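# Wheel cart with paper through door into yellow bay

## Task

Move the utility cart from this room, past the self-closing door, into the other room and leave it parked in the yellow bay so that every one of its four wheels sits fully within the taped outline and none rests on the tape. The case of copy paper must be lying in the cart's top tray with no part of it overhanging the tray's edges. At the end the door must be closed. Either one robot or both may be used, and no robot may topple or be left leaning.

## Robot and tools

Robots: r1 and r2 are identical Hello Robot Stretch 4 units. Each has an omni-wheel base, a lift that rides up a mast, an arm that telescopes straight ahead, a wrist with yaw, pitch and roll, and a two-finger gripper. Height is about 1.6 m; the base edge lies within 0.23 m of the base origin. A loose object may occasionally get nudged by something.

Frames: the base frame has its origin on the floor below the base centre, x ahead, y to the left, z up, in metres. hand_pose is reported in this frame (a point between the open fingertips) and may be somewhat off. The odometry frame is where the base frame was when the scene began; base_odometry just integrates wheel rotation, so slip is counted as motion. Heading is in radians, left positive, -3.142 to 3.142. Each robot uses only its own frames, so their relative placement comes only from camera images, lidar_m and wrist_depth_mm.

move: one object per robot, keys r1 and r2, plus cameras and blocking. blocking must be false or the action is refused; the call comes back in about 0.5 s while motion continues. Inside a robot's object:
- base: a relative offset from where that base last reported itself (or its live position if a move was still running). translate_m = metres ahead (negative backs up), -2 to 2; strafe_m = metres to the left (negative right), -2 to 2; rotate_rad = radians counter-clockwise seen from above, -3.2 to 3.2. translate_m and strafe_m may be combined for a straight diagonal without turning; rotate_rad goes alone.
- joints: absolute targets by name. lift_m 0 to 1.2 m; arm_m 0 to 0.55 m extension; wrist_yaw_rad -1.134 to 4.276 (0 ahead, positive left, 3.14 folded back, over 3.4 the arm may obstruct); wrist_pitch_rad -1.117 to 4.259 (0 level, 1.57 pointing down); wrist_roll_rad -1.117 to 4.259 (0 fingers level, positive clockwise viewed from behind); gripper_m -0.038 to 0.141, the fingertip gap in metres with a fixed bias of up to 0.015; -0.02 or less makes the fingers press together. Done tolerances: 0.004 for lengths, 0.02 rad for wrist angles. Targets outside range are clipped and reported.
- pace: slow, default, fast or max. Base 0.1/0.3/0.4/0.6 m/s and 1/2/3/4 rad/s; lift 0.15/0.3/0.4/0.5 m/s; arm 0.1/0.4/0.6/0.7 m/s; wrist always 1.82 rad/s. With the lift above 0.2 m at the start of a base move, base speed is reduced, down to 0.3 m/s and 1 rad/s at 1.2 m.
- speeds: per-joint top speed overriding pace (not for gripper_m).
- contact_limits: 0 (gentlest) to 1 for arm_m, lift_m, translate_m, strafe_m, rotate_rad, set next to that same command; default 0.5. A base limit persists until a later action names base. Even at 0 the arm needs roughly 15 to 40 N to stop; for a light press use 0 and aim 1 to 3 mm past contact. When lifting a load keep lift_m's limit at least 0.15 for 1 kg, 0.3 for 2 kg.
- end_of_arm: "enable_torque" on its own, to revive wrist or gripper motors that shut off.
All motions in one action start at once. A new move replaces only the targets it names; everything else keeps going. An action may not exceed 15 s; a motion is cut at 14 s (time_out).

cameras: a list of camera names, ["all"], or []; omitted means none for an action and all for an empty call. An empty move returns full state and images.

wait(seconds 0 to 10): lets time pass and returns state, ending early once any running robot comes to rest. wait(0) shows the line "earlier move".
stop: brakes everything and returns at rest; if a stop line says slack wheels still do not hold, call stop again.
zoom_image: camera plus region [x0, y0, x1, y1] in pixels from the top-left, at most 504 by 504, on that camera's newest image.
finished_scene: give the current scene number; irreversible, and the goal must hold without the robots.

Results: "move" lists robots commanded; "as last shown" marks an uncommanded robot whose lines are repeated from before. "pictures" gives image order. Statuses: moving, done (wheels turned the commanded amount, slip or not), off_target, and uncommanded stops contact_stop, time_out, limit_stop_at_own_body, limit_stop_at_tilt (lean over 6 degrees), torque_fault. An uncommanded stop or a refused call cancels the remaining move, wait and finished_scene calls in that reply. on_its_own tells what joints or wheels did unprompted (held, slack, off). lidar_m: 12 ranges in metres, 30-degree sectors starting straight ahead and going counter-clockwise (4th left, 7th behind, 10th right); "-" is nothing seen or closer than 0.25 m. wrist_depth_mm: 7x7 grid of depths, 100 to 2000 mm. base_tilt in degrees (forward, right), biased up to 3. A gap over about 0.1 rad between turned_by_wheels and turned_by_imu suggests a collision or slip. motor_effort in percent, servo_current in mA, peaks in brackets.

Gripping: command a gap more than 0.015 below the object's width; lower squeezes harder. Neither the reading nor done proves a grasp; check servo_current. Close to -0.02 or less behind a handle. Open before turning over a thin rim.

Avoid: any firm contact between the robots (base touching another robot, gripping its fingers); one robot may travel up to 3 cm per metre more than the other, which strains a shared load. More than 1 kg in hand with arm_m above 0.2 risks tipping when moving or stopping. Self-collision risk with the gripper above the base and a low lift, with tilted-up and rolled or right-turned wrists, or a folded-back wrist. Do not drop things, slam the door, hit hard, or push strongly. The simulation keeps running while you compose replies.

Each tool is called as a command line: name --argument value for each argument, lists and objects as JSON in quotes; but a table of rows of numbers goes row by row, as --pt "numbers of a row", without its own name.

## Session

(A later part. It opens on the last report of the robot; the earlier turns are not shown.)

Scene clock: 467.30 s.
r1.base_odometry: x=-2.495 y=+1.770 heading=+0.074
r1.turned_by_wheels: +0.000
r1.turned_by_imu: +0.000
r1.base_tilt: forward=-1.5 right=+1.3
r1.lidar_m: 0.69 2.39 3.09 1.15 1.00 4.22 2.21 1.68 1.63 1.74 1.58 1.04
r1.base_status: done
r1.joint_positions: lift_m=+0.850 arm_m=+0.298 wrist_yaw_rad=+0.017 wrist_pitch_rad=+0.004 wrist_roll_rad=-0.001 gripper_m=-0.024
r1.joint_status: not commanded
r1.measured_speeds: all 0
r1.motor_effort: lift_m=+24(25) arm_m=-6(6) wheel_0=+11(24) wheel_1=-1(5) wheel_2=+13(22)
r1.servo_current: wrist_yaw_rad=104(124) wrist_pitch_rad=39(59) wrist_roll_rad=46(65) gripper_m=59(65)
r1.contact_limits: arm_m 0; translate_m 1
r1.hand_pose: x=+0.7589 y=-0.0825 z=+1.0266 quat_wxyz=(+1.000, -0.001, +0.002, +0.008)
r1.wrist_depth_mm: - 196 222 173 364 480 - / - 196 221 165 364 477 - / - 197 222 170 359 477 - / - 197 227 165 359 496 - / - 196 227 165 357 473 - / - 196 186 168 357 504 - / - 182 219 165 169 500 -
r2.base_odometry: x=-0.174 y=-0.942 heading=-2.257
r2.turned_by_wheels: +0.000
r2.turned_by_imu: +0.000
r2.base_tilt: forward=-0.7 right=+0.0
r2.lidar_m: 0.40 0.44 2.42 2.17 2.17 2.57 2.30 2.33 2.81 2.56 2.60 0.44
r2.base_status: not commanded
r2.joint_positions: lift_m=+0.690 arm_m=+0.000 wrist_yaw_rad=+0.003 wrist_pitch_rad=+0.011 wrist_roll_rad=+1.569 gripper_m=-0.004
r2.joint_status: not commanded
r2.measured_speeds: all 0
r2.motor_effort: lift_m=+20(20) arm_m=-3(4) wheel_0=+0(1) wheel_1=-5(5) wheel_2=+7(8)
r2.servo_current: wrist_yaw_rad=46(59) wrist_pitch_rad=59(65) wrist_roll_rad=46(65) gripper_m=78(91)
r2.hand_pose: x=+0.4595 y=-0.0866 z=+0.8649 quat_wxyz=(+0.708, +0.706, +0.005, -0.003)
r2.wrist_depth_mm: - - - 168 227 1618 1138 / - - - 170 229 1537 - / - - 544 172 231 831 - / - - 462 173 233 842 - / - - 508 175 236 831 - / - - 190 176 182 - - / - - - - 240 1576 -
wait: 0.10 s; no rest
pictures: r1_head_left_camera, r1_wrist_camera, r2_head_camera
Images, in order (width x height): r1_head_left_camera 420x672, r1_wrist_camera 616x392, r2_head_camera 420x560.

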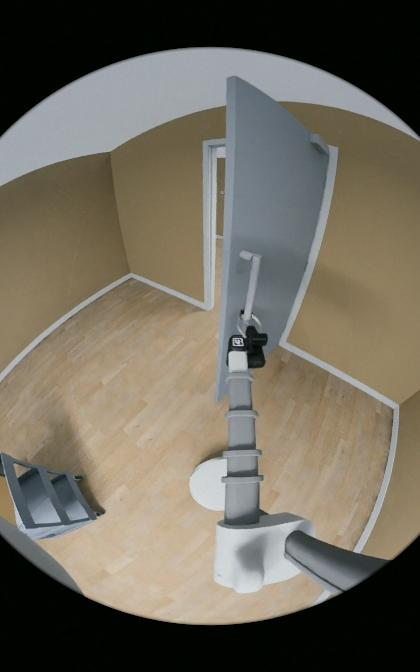

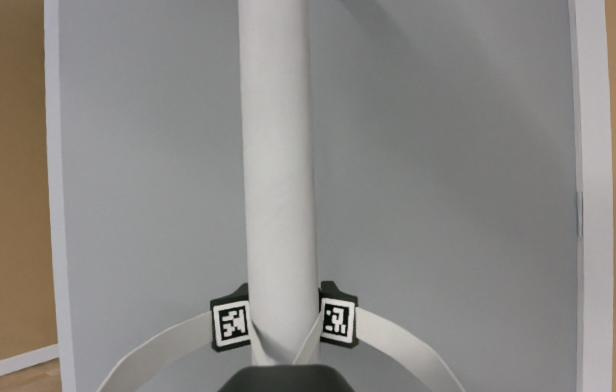

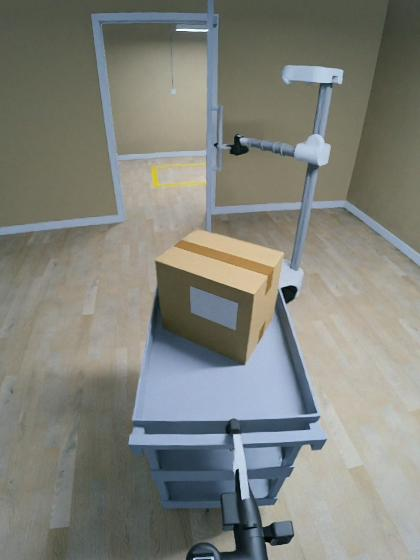

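move --blocking false --r1 '{"base":{"translate_m":-0.1,"strafe_m":-0.15},"pace":"slow","contact_limits":{"translate_m":0.8}}'

wait --seconds 3

wait --seconds 0.1 --cameras '["r2_wrist_camera","r1_head_left_camera","r2_head_camera","r2_head_left_camera"]'

Scene clock: 473.20 s.
move: r1 moving
r1.base_odometry: x=-2.501 y=+1.759 heading=+0.076
r1.turned_by_wheels: +0.002
r1.turned_by_imu: +0.002
r1.base_tilt: forward=-1.5 right=+1.3
r1.lidar_m: 0.67 2.39 3.11 1.15 1.02 4.19 2.21 1.67 1.62 1.71 1.57 1.09
r1.base_status: translate_m moving; strafe_m moving
r1.joint_positions: lift_m=+0.850 arm_m=+0.298 wrist_yaw_rad=+0.017 wrist_pitch_rad=+0.004 wrist_roll_rad=-0.001 gripper_m=-0.024
r1.joint_status: not commanded
r1.measured_speeds: translate_m=-0.027 strafe_m=-0.040 rotate_rad=+0.000 lift_m=+0.000 arm_m=+0.000 wrist_yaw_rad=+0.000 wrist_pitch_rad=+0.000 wrist_roll_rad=+0.000
r1.motor_effort: lift_m=+24(24) arm_m=-6(6) wheel_0=+13(14) wheel_1=-4(5) wheel_2=+15(16)
r1.servo_current: wrist_yaw_rad=91(111) wrist_pitch_rad=46(46) wrist_roll_rad=59(59) gripper_m=52(59)
r1.contact_limits: arm_m 0; translate_m 0.8
r1.hand_pose: x=+0.7589 y=-0.0825 z=+1.0266 quat_wxyz=(+1.000, -0.001, +0.002, +0.008)
r1.wrist_depth_mm: 197 196 221 173 368 488 - / - 197 221 171 364 480 - / - 197 221 170 362 480 - / - 197 227 165 364 473 - / - 196 225 165 362 477 - / - 195 186 168 362 477 - / - 182 220 165 169 - -
r2: as last shown
pictures: none

Scene clock: 475.77 s.
earlier move: r1 done
r1.base_odometry: x=-2.583 y=+1.613 heading=+0.076
r1.turned_by_wheels: +0.000
r1.turned_by_imu: +0.002
r1.base_tilt: forward=-1.6 right=+1.2
r1.lidar_m: 0.68 2.39 3.26 1.17 1.11 4.22 1.97 1.46 1.46 1.55 1.59 1.27
r1.base_status: done
r1.joint_positions: lift_m=+0.850 arm_m=+0.298 wrist_yaw_rad=+0.017 wrist_pitch_rad=+0.004 wrist_roll_rad=-0.001 gripper_m=-0.024
r1.joint_status: not commanded
r1.measured_speeds: all 0
r1.motor_effort: lift_m=+24(24) arm_m=-5(6) wheel_0=+14(19) wheel_1=+1(6) wheel_2=+10(18)
r1.servo_current: wrist_yaw_rad=91(117) wrist_pitch_rad=46(52) wrist_roll_rad=33(59) gripper_m=52(65)
r1.contact_limits: arm_m 0; translate_m 0.8
r1.hand_pose: x=+0.7589 y=-0.0825 z=+1.0266 quat_wxyz=(+1.000, -0.001, +0.002, +0.008)
r1.wrist_depth_mm: 168 192 216 167 455 - - / 163 191 224 167 452 - - / 165 197 223 166 452 - - / 163 191 221 166 445 - - / 163 191 221 172 449 - - / 166 190 183 172 445 - - / 167 157 219 166 148 - -
r2.base_odometry: x=-0.174 y=-0.942 heading=-2.257
r2.turned_by_wheels: +0.000
r2.turned_by_imu: +0.000
r2.base_tilt: forward=-0.7 right=+0.1
r2.lidar_m: 0.39 0.42 2.42 2.15 2.16 2.56 2.28 2.30 2.82 2.56 2.57 0.44
r2.base_status: not commanded
r2.joint_positions: lift_m=+0.690 arm_m=+0.000 wrist_yaw_rad=+0.003 wrist_pitch_rad=+0.011 wrist_roll_rad=+1.569 gripper_m=-0.004
r2.joint_status: not commanded
r2.measured_speeds: all 0
r2.motor_effort: lift_m=+20(20) arm_m=-4(4) wheel_0=+0(1) wheel_1=-4(5) wheel_2=+7(8)
r2.servo_current: wrist_yaw_rad=59(59) wrist_pitch_rad=59(72) wrist_roll_rad=52(59) gripper_m=78(91)
r2.hand_pose: x=+0.4595 y=-0.0866 z=+0.8649 quat_wxyz=(+0.708, +0.706, +0.005, -0.003)
r2.wrist_depth_mm: - - - 168 229 1537 1160 / - - - 169 229 1537 - / - - 544 172 232 842 - / - - 466 173 234 831 - / - - 508 175 235 842 - / - - 190 176 181 - - / - - - - 240 1537 -
wait: 2.57 of 3 s (r1 has come to rest)
pictures: none

Scene clock: 475.87 s.
r1.base_odometry: x=-2.583 y=+1.613 heading=+0.076
r1.turned_by_wheels: +0.000
r1.turned_by_imu: +0.000
r1.base_tilt: forward=-1.6 right=+1.2
r1.lidar_m: 0.67 2.39 3.28 1.18 1.10 4.22 1.95 1.50 1.46 1.52 1.58 1.26
r1.base_status: done
r1.joint_positions: lift_m=+0.850 arm_m=+0.298 wrist_yaw_rad=+0.017 wrist_pitch_rad=+0.004 wrist_roll_rad=-0.001 gripper_m=-0.024
r1.joint_status: not commanded
r1.measured_speeds: all 0
r1.motor_effort: lift_m=+24(24) arm_m=-5(6) wheel_0=+15(19) wheel_1=+1(6) wheel_2=+10(18)
r1.servo_current: wrist_yaw_rad=85(117) wrist_pitch_rad=46(52) wrist_roll_rad=33(59) gripper_m=59(65)
r1.contact_limits: arm_m 0; translate_m 0.8
r1.hand_pose: x=+0.7589 y=-0.0825 z=+1.0266 quat_wxyz=(+1.000, -0.001, +0.002, +0.008)
r1.wrist_depth_mm: 167 191 217 167 455 - - / 164 192 224 166 459 - - / 165 197 224 166 442 - - / 163 191 223 166 445 - - / 163 191 222 172 442 - - / 166 190 184 171 445 - - / 167 157 220 166 148 - -
r2.base_odometry: x=-0.174 y=-0.942 heading=-2.257
r2.turned_by_wheels: +0.000
r2.turned_by_imu: +0.000
r2.base_tilt: forward=-0.6 right=+0.0
r2.lidar_m: 0.40 0.43 2.40 2.16 2.16 2.57 2.31 2.33 2.82 2.56 2.58 0.42
r2.base_status: not commanded
r2.joint_positions: lift_m=+0.690 arm_m=+0.000 wrist_yaw_rad=+0.003 wrist_pitch_rad=+0.011 wrist_roll_rad=+1.569 gripper_m=-0.004
r2.joint_status: not commanded
r2.measured_speeds: all 0
r2.motor_effort: lift_m=+20(20) arm_m=-3(4) wheel_0=+0(1) wheel_1=-5(5) wheel_2=+7(8)
r2.servo_current: wrist_yaw_rad=39(59) wrist_pitch_rad=59(72) wrist_roll_rad=39(59) gripper_m=78(91)
r2.hand_pose: x=+0.4595 y=-0.0866 z=+0.8649 quat_wxyz=(+0.708, +0.706, +0.005, -0.003)
r2.wrist_depth_mm: - - - 168 228 1537 1160 / - - - 170 229 1537 - / - - 544 171 232 820 - / - - 469 174 233 831 - / - - 512 175 236 842 - / - - 190 176 181 - - / - - - - 239 1618 -
wait: 0.10 s; no rest
pictures: r1_head_left_camera, r2_head_camera, r2_head_left_camera, r2_wrist_camera
Images, in order (width x height): r1_head_left_camera 420x672, r2_head_camera 420x560, r2_head_left_camera 420x672, r2_wrist_camera 616x392.

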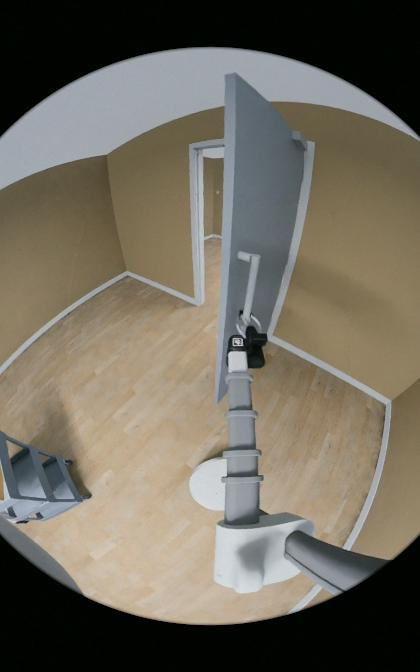

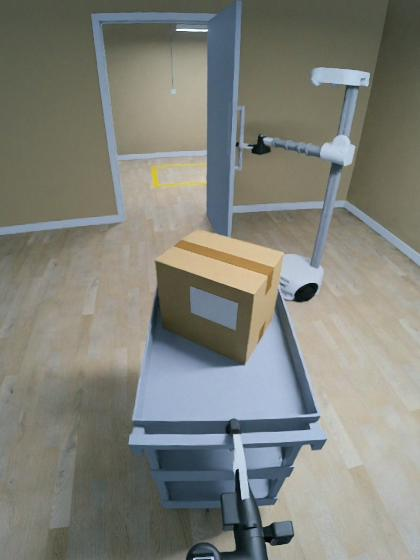

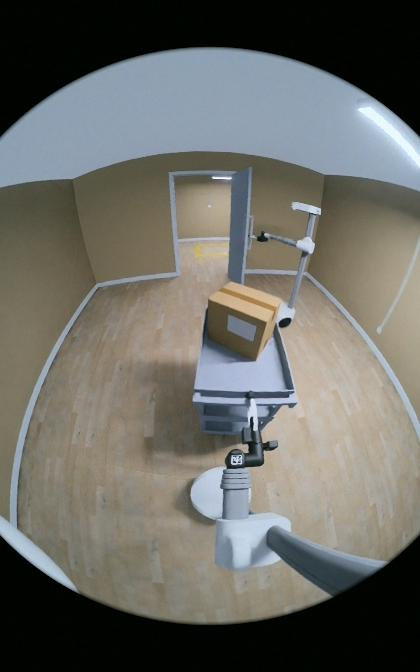

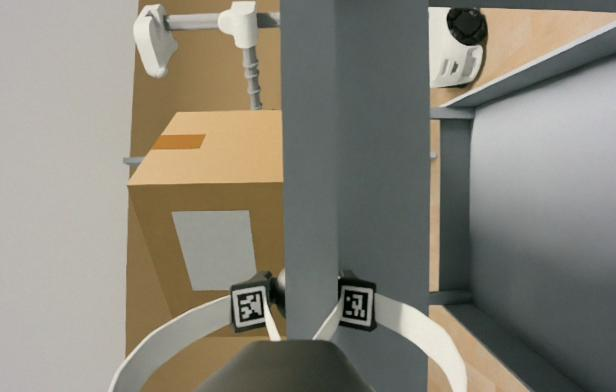

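move --blocking false --r2 '{"base":{"rotate_rad":0.12},"pace":"slow"}'

wait --seconds 1.2

move --blocking false --r2 '{"base":{"strafe_m":0.12,"translate_m":0.3},"pace":"slow"}'

wait --seconds 3.6

wait --seconds 0.2 --cameras '["r2_wrist_camera","r2_head_camera","r2_head_left_camera"]'

Scene clock: 507.70 s.
move: r2 moving
r1: as last shown
r1.motor_effort: lift_m=+24(24) arm_m=-6(6) wheel_0=+15(15) wheel_1=+1(1) wheel_2=+10(10)
r1.contact_limits: arm_m 0; translate_m 0.8
r2.base_odometry: x=-0.174 y=-0.942 heading=-2.157
r2.turned_by_wheels: +0.100
r2.turned_by_imu: +0.098
r2.base_tilt: forward=-0.7 right=+0.1
r2.lidar_m: 0.42 0.47 2.31 2.17 2.25 2.46 2.29 2.36 2.68 2.55 2.64 0.43
r2.base_status: rotate_rad moving
r2.joint_positions: lift_m=+0.690 arm_m=+0.000 wrist_yaw_rad=-0.008 wrist_pitch_rad=+0.010 wrist_roll_rad=+1.569 gripper_m=-0.004
r2.joint_status: not commanded
r2.measured_speeds: translate_m=+0.000 strafe_m=+0.000 rotate_rad=+0.216 lift_m=+0.000 arm_m=+0.000 wrist_yaw_rad=+0.000 wrist_pitch_rad=+0.000 wrist_roll_rad=+0.000
r2.motor_effort: lift_m=+20(20) arm_m=-4(4) wheel_0=-12(13) wheel_1=-6(8) wheel_2=-10(12)
r2.servo_current: wrist_yaw_rad=52(59) wrist_pitch_rad=52(59) wrist_roll_rad=46(59) gripper_m=65(85)
r2.hand_pose: x=+0.4586 y=-0.0896 z=+0.8651 quat_wxyz=(+0.708, +0.706, +0.001, -0.006)
r2.wrist_depth_mm: - - - 156 211 1576 1118 / - - 603 159 217 - - / - - 469 163 222 - - / - - 477 167 228 831 - / - - 544 172 233 - - / - - 191 175 182 - - / - - - - 245 554 496
pictures: none

Scene clock: 508.17 s.
earlier move: r2 done
r1.base_odometry: x=-2.583 y=+1.613 heading=+0.076
r1.turned_by_wheels: +0.000
r1.turned_by_imu: +0.000
r1.base_tilt: forward=-1.5 right=+1.3
r1.lidar_m: 0.67 2.41 3.27 1.17 1.11 4.22 1.96 1.47 1.45 1.54 1.60 1.28
r1.base_status: not commanded
r1.joint_positions: lift_m=+0.850 arm_m=+0.298 wrist_yaw_rad=+0.017 wrist_pitch_rad=+0.004 wrist_roll_rad=-0.001 gripper_m=-0.024
r1.joint_status: not commanded
r1.measured_speeds: all 0
r1.motor_effort: lift_m=+24(24) arm_m=-6(6) wheel_0=+15(15) wheel_1=+1(1) wheel_2=+10(10)
r1.servo_current: wrist_yaw_rad=85(111) wrist_pitch_rad=46(52) wrist_roll_rad=52(59) gripper_m=59(65)
r1.contact_limits: arm_m 0; translate_m 0.8
r1.hand_pose: x=+0.7589 y=-0.0825 z=+1.0266 quat_wxyz=(+1.000, -0.001, +0.002, +0.008)
r1.wrist_depth_mm: 167 193 216 167 459 - - / 163 193 224 166 459 - - / 165 197 224 167 449 - - / 163 192 221 166 452 - - / 163 191 223 172 445 - - / 166 190 184 171 445 - - / 167 157 219 165 148 - -
r2.base_odometry: x=-0.174 y=-0.942 heading=-2.138
r2.turned_by_wheels: +0.019
r2.turned_by_imu: +0.018
r2.base_tilt: forward=-0.7 right=+0.0
r2.lidar_m: 0.41 0.49 2.30 2.16 2.25 2.44 2.30 2.39 2.67 2.55 2.66 0.42
r2.base_status: done
r2.joint_positions: lift_m=+0.690 arm_m=+0.000 wrist_yaw_rad=-0.003 wrist_pitch_rad=+0.010 wrist_roll_rad=+1.569 gripper_m=-0.004
r2.joint_status: not commanded
r2.measured_speeds: all 0
r2.motor_effort: lift_m=+20(20) arm_m=-4(4) wheel_0=-3(13) wheel_1=-4(8) wheel_2=-6(12)
r2.servo_current: wrist_yaw_rad=65(65) wrist_pitch_rad=59(65) wrist_roll_rad=46(59) gripper_m=65(85)
r2.hand_pose: x=+0.4590 y=-0.0883 z=+0.8653 quat_wxyz=(+0.708, +0.706, +0.002, -0.004)
r2.wrist_depth_mm: - - - 148 204 1430 - / - - 544 153 210 768 - / - 473 445 156 216 - - / - - 488 162 224 - - / - - 569 169 232 - - / - - 191 175 181 1708 - / - - - - 248 1618 496
wait: 0.47 of 1.2 s (r2 has come to rest)
pictures: none

Scene clock: 508.67 s.
move: r2 moving
r1: as last shown
r1.contact_limits: arm_m 0; translate_m 0.8
r2.base_odometry: x=-0.176 y=-0.955 heading=-2.138
r2.turned_by_wheels: +0.000
r2.turned_by_imu: +0.000
r2.base_tilt: forward=-0.7 right=+0.1
r2.lidar_m: 0.41 0.43 2.31 2.16 2.26 2.45 2.31 2.41 2.70 2.55 2.65 0.40
r2.base_status: translate_m moving; strafe_m moving
r2.joint_positions: lift_m=+0.690 arm_m=+0.000 wrist_yaw_rad=-0.003 wrist_pitch_rad=+0.010 wrist_roll_rad=+1.569 gripper_m=-0.004
r2.joint_status: not commanded
r2.measured_speeds: translate_m=+0.050 strafe_m=+0.020 rotate_rad=+0.002 lift_m=+0.000 arm_m=+0.000 wrist_yaw_rad=+0.000 wrist_pitch_rad=+0.000 wrist_roll_rad=+0.000
r2.motor_effort: lift_m=+20(20) arm_m=-4(4) wheel_0=+7(7) wheel_1=+7(9) wheel_2=-13(13)
r2.servo_current: wrist_yaw_rad=39(65) wrist_pitch_rad=59(59) wrist_roll_rad=46(59) gripper_m=78(78)
r2.hand_pose: x=+0.4590 y=-0.0883 z=+0.8653 quat_wxyz=(+0.708, +0.706, +0.002, -0.004)
r2.wrist_depth_mm: - - - 147 202 1397 - / - - 539 152 208 759 - / - 473 449 156 215 - - / - - 492 161 224 - - / - - 569 170 230 - - / - - 191 174 181 - - / - - - - 248 1708 492
pictures: none

Scene clock: 512.27 s.
earlier move: r2 moving
r1.base_odometry: x=-2.583 y=+1.613 heading=+0.076
r1.turned_by_wheels: +0.000
r1.turned_by_imu: +0.000
r1.base_tilt: forward=-1.6 right=+1.2
r1.lidar_m: 0.67 2.38 3.27 0.95 0.93 4.21 1.98 1.46 1.44 1.56 1.59 1.29
r1.base_status: not commanded
r1.joint_positions: lift_m=+0.850 arm_m=+0.298 wrist_yaw_rad=+0.017 wrist_pitch_rad=+0.004 wrist_roll_rad=-0.001 gripper_m=-0.024
r1.joint_status: not commanded
r1.measured_speeds: all 0
r1.motor_effort: lift_m=+24(25) arm_m=-5(6) wheel_0=+15(15) wheel_1=+1(2) wheel_2=+10(10)
r1.servo_current: wrist_yaw_rad=104(124) wrist_pitch_rad=46(52) wrist_roll_rad=39(65) gripper_m=52(65)
r1.contact_limits: arm_m 0; translate_m 0.8
r1.hand_pose: x=+0.7589 y=-0.0825 z=+1.0266 quat_wxyz=(+1.000, -0.001, +0.002, +0.008)
r1.wrist_depth_mm: 168 193 217 167 455 - - / 163 191 224 167 452 - - / 165 198 224 166 449 - - / 163 192 222 166 449 - - / 163 190 222 172 445 - - / 166 190 183 171 445 - - / 167 157 220 165 147 - -
r2.base_odometry: x=-0.234 y=-1.260 heading=-2.137
r2.turned_by_wheels: +0.001
r2.turned_by_imu: +0.002
r2.base_tilt: forward=-0.7 right=+0.1
r2.lidar_m: 0.44 3.07 2.15 2.05 2.15 2.76 2.61 2.67 2.80 2.65 2.74 0.38
r2.base_status: translate_m moving; strafe_m moving
r2.joint_positions: lift_m=+0.690 arm_m=+0.000 wrist_yaw_rad=-0.003 wrist_pitch_rad=+0.010 wrist_roll_rad=+1.569 gripper_m=-0.004
r2.joint_status: not commanded
r2.measured_speeds: translate_m=+0.007 strafe_m=+0.003 rotate_rad=+0.000 lift_m=+0.000 arm_m=+0.000 wrist_yaw_rad=+0.000 wrist_pitch_rad=+0.000 wrist_roll_rad=+0.000
r2.motor_effort: lift_m=+20(20) arm_m=+4(4) wheel_0=+9(12) wheel_1=+6(9) wheel_2=-6(15)
r2.servo_current: wrist_yaw_rad=52(65) wrist_pitch_rad=52(65) wrist_roll_rad=39(59) gripper_m=65(78)
r2.hand_pose: x=+0.4590 y=-0.0883 z=+0.8653 quat_wxyz=(+0.708, +0.706, +0.002, -0.004)
r2.wrist_depth_mm: - 477 459 115 172 - - / - 413 413 124 182 - - / - 496 462 134 196 - - / - - 574 144 211 - - / - - - 154 229 1863 - / - - 187 169 182 1618 500 / - - - - - 1576 1182
wait: 3.60 s; no rest
pictures: none

Scene clock: 512.47 s.
earlier move: r2 moving
r1.base_odometry: x=-2.583 y=+1.613 heading=+0.076
r1.turned_by_wheels: +0.000
r1.turned_by_imu: +0.000
r1.base_tilt: forward=-1.6 right=+1.2
r1.lidar_m: 0.67 2.39 3.27 0.94 0.96 4.20 1.95 1.49 1.44 1.55 1.59 1.26
r1.base_status: not commanded
r1.joint_positions: lift_m=+0.850 arm_m=+0.298 wrist_yaw_rad=+0.017 wrist_pitch_rad=+0.004 wrist_roll_rad=-0.001 gripper_m=-0.024
r1.joint_status: not commanded
r1.measured_speeds: all 0
r1.motor_effort: lift_m=+24(25) arm_m=-6(6) wheel_0=+15(15) wheel_1=+1(2) wheel_2=+10(10)
r1.servo_current: wrist_yaw_rad=98(124) wrist_pitch_rad=46(52) wrist_roll_rad=39(65) gripper_m=46(65)
r1.contact_limits: arm_m 0; translate_m 0.8
r1.hand_pose: x=+0.7589 y=-0.0825 z=+1.0266 quat_wxyz=(+1.000, -0.001, +0.002, +0.008)
r1.wrist_depth_mm: 167 193 216 167 455 - - / 163 191 224 167 459 - - / 165 197 223 166 452 - - / 163 191 222 166 449 - - / 163 191 223 172 442 - - / 166 190 183 171 445 - - / 167 157 220 166 148 - -
r2.base_odometry: x=-0.234 y=-1.260 heading=-2.137
r2.turned_by_wheels: +0.000
r2.turned_by_imu: +0.000
r2.base_tilt: forward=-0.7 right=+0.1
r2.lidar_m: 0.43 3.02 2.16 2.06 2.13 2.72 2.62 2.70 2.78 2.66 2.78 0.37
r2.base_status: translate_m moving; strafe_m moving
r2.joint_positions: lift_m=+0.690 arm_m=+0.000 wrist_yaw_rad=-0.003 wrist_pitch_rad=+0.010 wrist_roll_rad=+1.569 gripper_m=-0.004
r2.joint_status: not commanded
r2.measured_speeds: all 0
r2.motor_effort: lift_m=+20(20) arm_m=+4(4) wheel_0=+3(12) wheel_1=+5(9) wheel_2=-8(15)
r2.servo_current: wrist_yaw_rad=52(65) wrist_pitch_rad=52(65) wrist_roll_rad=52(59) gripper_m=65(78)
r2.hand_pose: x=+0.4590 y=-0.0883 z=+0.8653 quat_wxyz=(+0.708, +0.706, +0.002, -0.004)
r2.wrist_depth_mm: - 469 455 115 173 - - / - 413 413 124 182 - - / - 492 459 134 195 - - / - - 574 145 211 - - / - - - 155 229 1863 - / - - 187 169 181 1618 504 / - - - - - 1499 1182
wait: 0.20 s; no rest
pictures: r2_head_camera, r2_head_left_camera, r2_wrist_camera
Images, in order (width x height): r2_head_camera 420x560, r2_head_left_camera 420x672, r2_wrist_camera 616x392.

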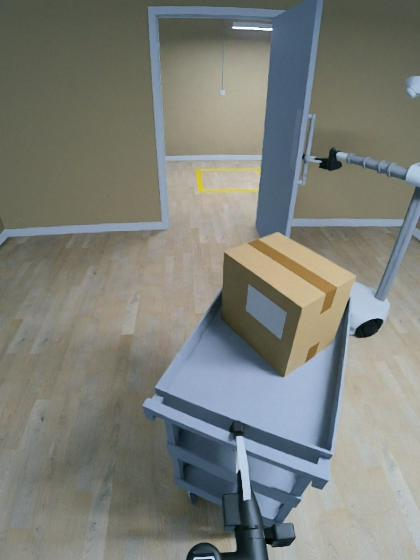

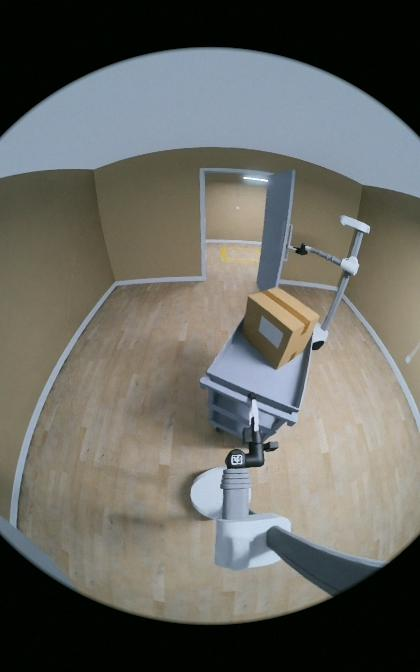

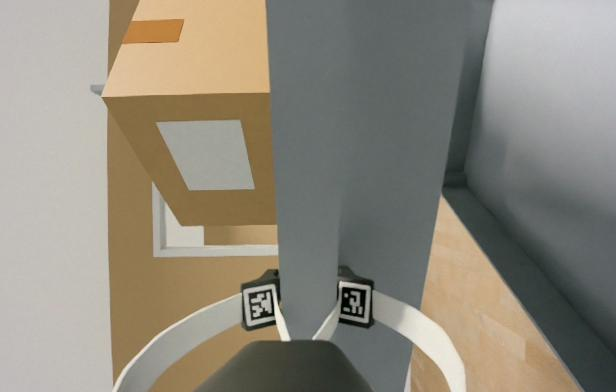

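move --blocking false --r2 '{"base":{"strafe_m":-0.1,"translate_m":-0.4},"pace":"slow"}'

wait --seconds 5.2

wait --seconds 0.2 --cameras '["r2_wrist_camera","r2_head_camera"]'

Scene clock: 530.43 s.
earlier move: r2 done
move: r2 moving
r1: as last shown
r1.contact_limits: arm_m 0; translate_m 0.8
r2.base_odometry: x=-0.230 y=-1.248 heading=-2.138
r2.turned_by_wheels: +0.000
r2.turned_by_imu: +0.000
r2.base_tilt: forward=-0.7 right=+0.0
r2.lidar_m: 0.42 3.09 2.17 2.08 2.16 2.74 2.60 2.70 2.81 2.68 2.75 0.36
r2.base_status: translate_m moving; strafe_m moving
r2.joint_positions: lift_m=+0.690 arm_m=+0.000 wrist_yaw_rad=-0.003 wrist_pitch_rad=+0.010 wrist_roll_rad=+1.569 gripper_m=-0.004
r2.joint_status: not commanded
r2.measured_speeds: translate_m=-0.049 strafe_m=-0.012 rotate_rad=+0.000 lift_m=+0.000 arm_m=+0.000 wrist_yaw_rad=+0.000 wrist_pitch_rad=+0.000 wrist_roll_rad=+0.000
r2.motor_effort: lift_m=+20(20) arm_m=+4(4) wheel_0=-7(8) wheel_1=-8(8) wheel_2=+12(12)
r2.servo_current: wrist_yaw_rad=39(59) wrist_pitch_rad=52(65) wrist_roll_rad=46(52) gripper_m=65(72)
r2.hand_pose: x=+0.4590 y=-0.0883 z=+0.8653 quat_wxyz=(+0.708, +0.706, +0.002, -0.004)
r2.wrist_depth_mm: - 473 462 117 173 - - / - 415 410 124 183 - - / - 500 455 135 196 - - / - - 569 145 212 - - / - - - 156 229 1808 - / - - 187 169 182 1537 504 / - - - - - 1576 1160
pictures: none

Scene clock: 535.30 s.
earlier move: r2 done
r1.base_odometry: x=-2.583 y=+1.613 heading=+0.076
r1.turned_by_wheels: +0.000
r1.turned_by_imu: +0.000
r1.base_tilt: forward=-1.6 right=+1.2
r1.lidar_m: 0.67 2.41 3.27 1.28 1.20 4.23 1.96 1.49 1.46 1.54 1.60 1.27
r1.base_status: not commanded
r1.joint_positions: lift_m=+0.850 arm_m=+0.298 wrist_yaw_rad=+0.017 wrist_pitch_rad=+0.004 wrist_roll_rad=-0.001 gripper_m=-0.024
r1.joint_status: not commanded
r1.measured_speeds: all 0
r1.motor_effort: lift_m=+24(24) arm_m=-6(6) wheel_0=+14(16) wheel_1=+1(2) wheel_2=+10(10)
r1.servo_current: wrist_yaw_rad=98(124) wrist_pitch_rad=52(52) wrist_roll_rad=46(72) gripper_m=59(59)
r1.contact_limits: arm_m 0; translate_m 0.8
r1.hand_pose: x=+0.7589 y=-0.0825 z=+1.0266 quat_wxyz=(+1.000, -0.001, +0.002, +0.008)
r1.wrist_depth_mm: 168 192 216 167 455 - - / 163 192 223 166 462 - - / 166 198 224 166 452 - - / 163 191 223 166 452 - - / 163 191 222 172 445 - - / 166 190 184 171 445 - - / 167 158 220 165 148 - -
r2.base_odometry: x=-0.103 y=-0.869 heading=-2.137
r2.turned_by_wheels: +0.000
r2.turned_by_imu: +0.001
r2.base_tilt: forward=-0.7 right=+0.1
r2.lidar_m: 0.40 0.46 2.27 2.12 2.21 2.32 2.20 2.28 2.70 2.59 2.69 0.42
r2.base_status: done
r2.joint_positions: lift_m=+0.690 arm_m=+0.000 wrist_yaw_rad=+0.003 wrist_pitch_rad=+0.010 wrist_roll_rad=+1.569 gripper_m=-0.004
r2.joint_status: not commanded
r2.measured_speeds: all 0
r2.motor_effort: lift_m=+20(20) arm_m=+4(4) wheel_0=-2(12) wheel_1=-5(10) wheel_2=+7(12)
r2.servo_current: wrist_yaw_rad=46(65) wrist_pitch_rad=52(65) wrist_roll_rad=39(65) gripper_m=65(72)
r2.hand_pose: x=+0.4595 y=-0.0867 z=+0.8653 quat_wxyz=(+0.708, +0.706, +0.004, -0.002)
r2.wrist_depth_mm: - - - 145 202 1464 - / - - 535 151 208 - - / - 473 449 156 216 - - / - - 488 161 224 831 - / - - 569 168 233 - - / - - 640 174 182 1808 - / - - - - - 1499 496
wait: 4.87 of 5.2 s (r2 has come to rest)
pictures: none

Scene clock: 535.50 s.
r1.base_odometry: x=-2.583 y=+1.613 heading=+0.076
r1.turned_by_wheels: +0.000
r1.turned_by_imu: +0.000
r1.base_tilt: forward=-1.6 right=+1.3
r1.lidar_m: 0.67 2.42 3.27 1.29 1.22 4.21 1.98 1.47 1.46 1.53 1.59 1.27
r1.base_status: not commanded
r1.joint_positions: lift_m=+0.850 arm_m=+0.298 wrist_yaw_rad=+0.017 wrist_pitch_rad=+0.004 wrist_roll_rad=-0.001 gripper_m=-0.024
r1.joint_status: not commanded
r1.measured_speeds: all 0
r1.motor_effort: lift_m=+24(24) arm_m=-5(6) wheel_0=+15(16) wheel_1=+1(2) wheel_2=+10(10)
r1.servo_current: wrist_yaw_rad=91(124) wrist_pitch_rad=52(52) wrist_roll_rad=46(72) gripper_m=52(59)
r1.contact_limits: arm_m 0; translate_m 0.8
r1.hand_pose: x=+0.7589 y=-0.0825 z=+1.0266 quat_wxyz=(+1.000, -0.001, +0.002, +0.008)
r1.wrist_depth_mm: 167 192 218 167 462 - - / 164 191 224 166 459 - - / 165 198 223 166 452 - - / 163 191 222 166 449 - - / 163 191 223 172 445 - - / 166 190 183 171 445 - - / 167 157 220 165 148 - -
r2.base_odometry: x=-0.103 y=-0.869 heading=-2.137
r2.turned_by_wheels: +0.000
r2.turned_by_imu: +0.000
r2.base_tilt: forward=-0.7 right=+0.1
r2.lidar_m: 0.42 0.45 2.30 2.13 2.24 2.31 2.21 2.29 2.71 2.58 2.68 0.41
r2.base_status: done
r2.joint_positions: lift_m=+0.690 arm_m=+0.000 wrist_yaw_rad=+0.003 wrist_pitch_rad=+0.010 wrist_roll_rad=+1.569 gripper_m=-0.004
r2.joint_status: not commanded
r2.measured_speeds: all 0
r2.motor_effort: lift_m=+20(20) arm_m=+4(4) wheel_0=-2(12) wheel_1=-4(10) wheel_2=+7(12)
r2.servo_current: wrist_yaw_rad=46(65) wrist_pitch_rad=59(65) wrist_roll_rad=52(65) gripper_m=65(72)
r2.hand_pose: x=+0.4595 y=-0.0867 z=+0.8653 quat_wxyz=(+0.708, +0.706, +0.004, -0.002)
r2.wrist_depth_mm: - - - 146 202 1430 - / - - 539 151 208 - - / - 473 452 156 216 - - / - - 484 161 224 842 - / - - 574 169 233 - - / - - 634 174 182 1863 - / - - - - - 1499 492
wait: 0.20 s; no rest
pictures: r2_head_camera, r2_wrist_camera
Images, in order (width x height): r2_head_camera 420x560, r2_wrist_camera 616x392.

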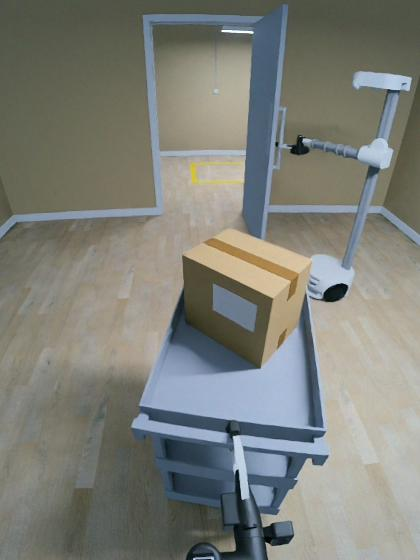

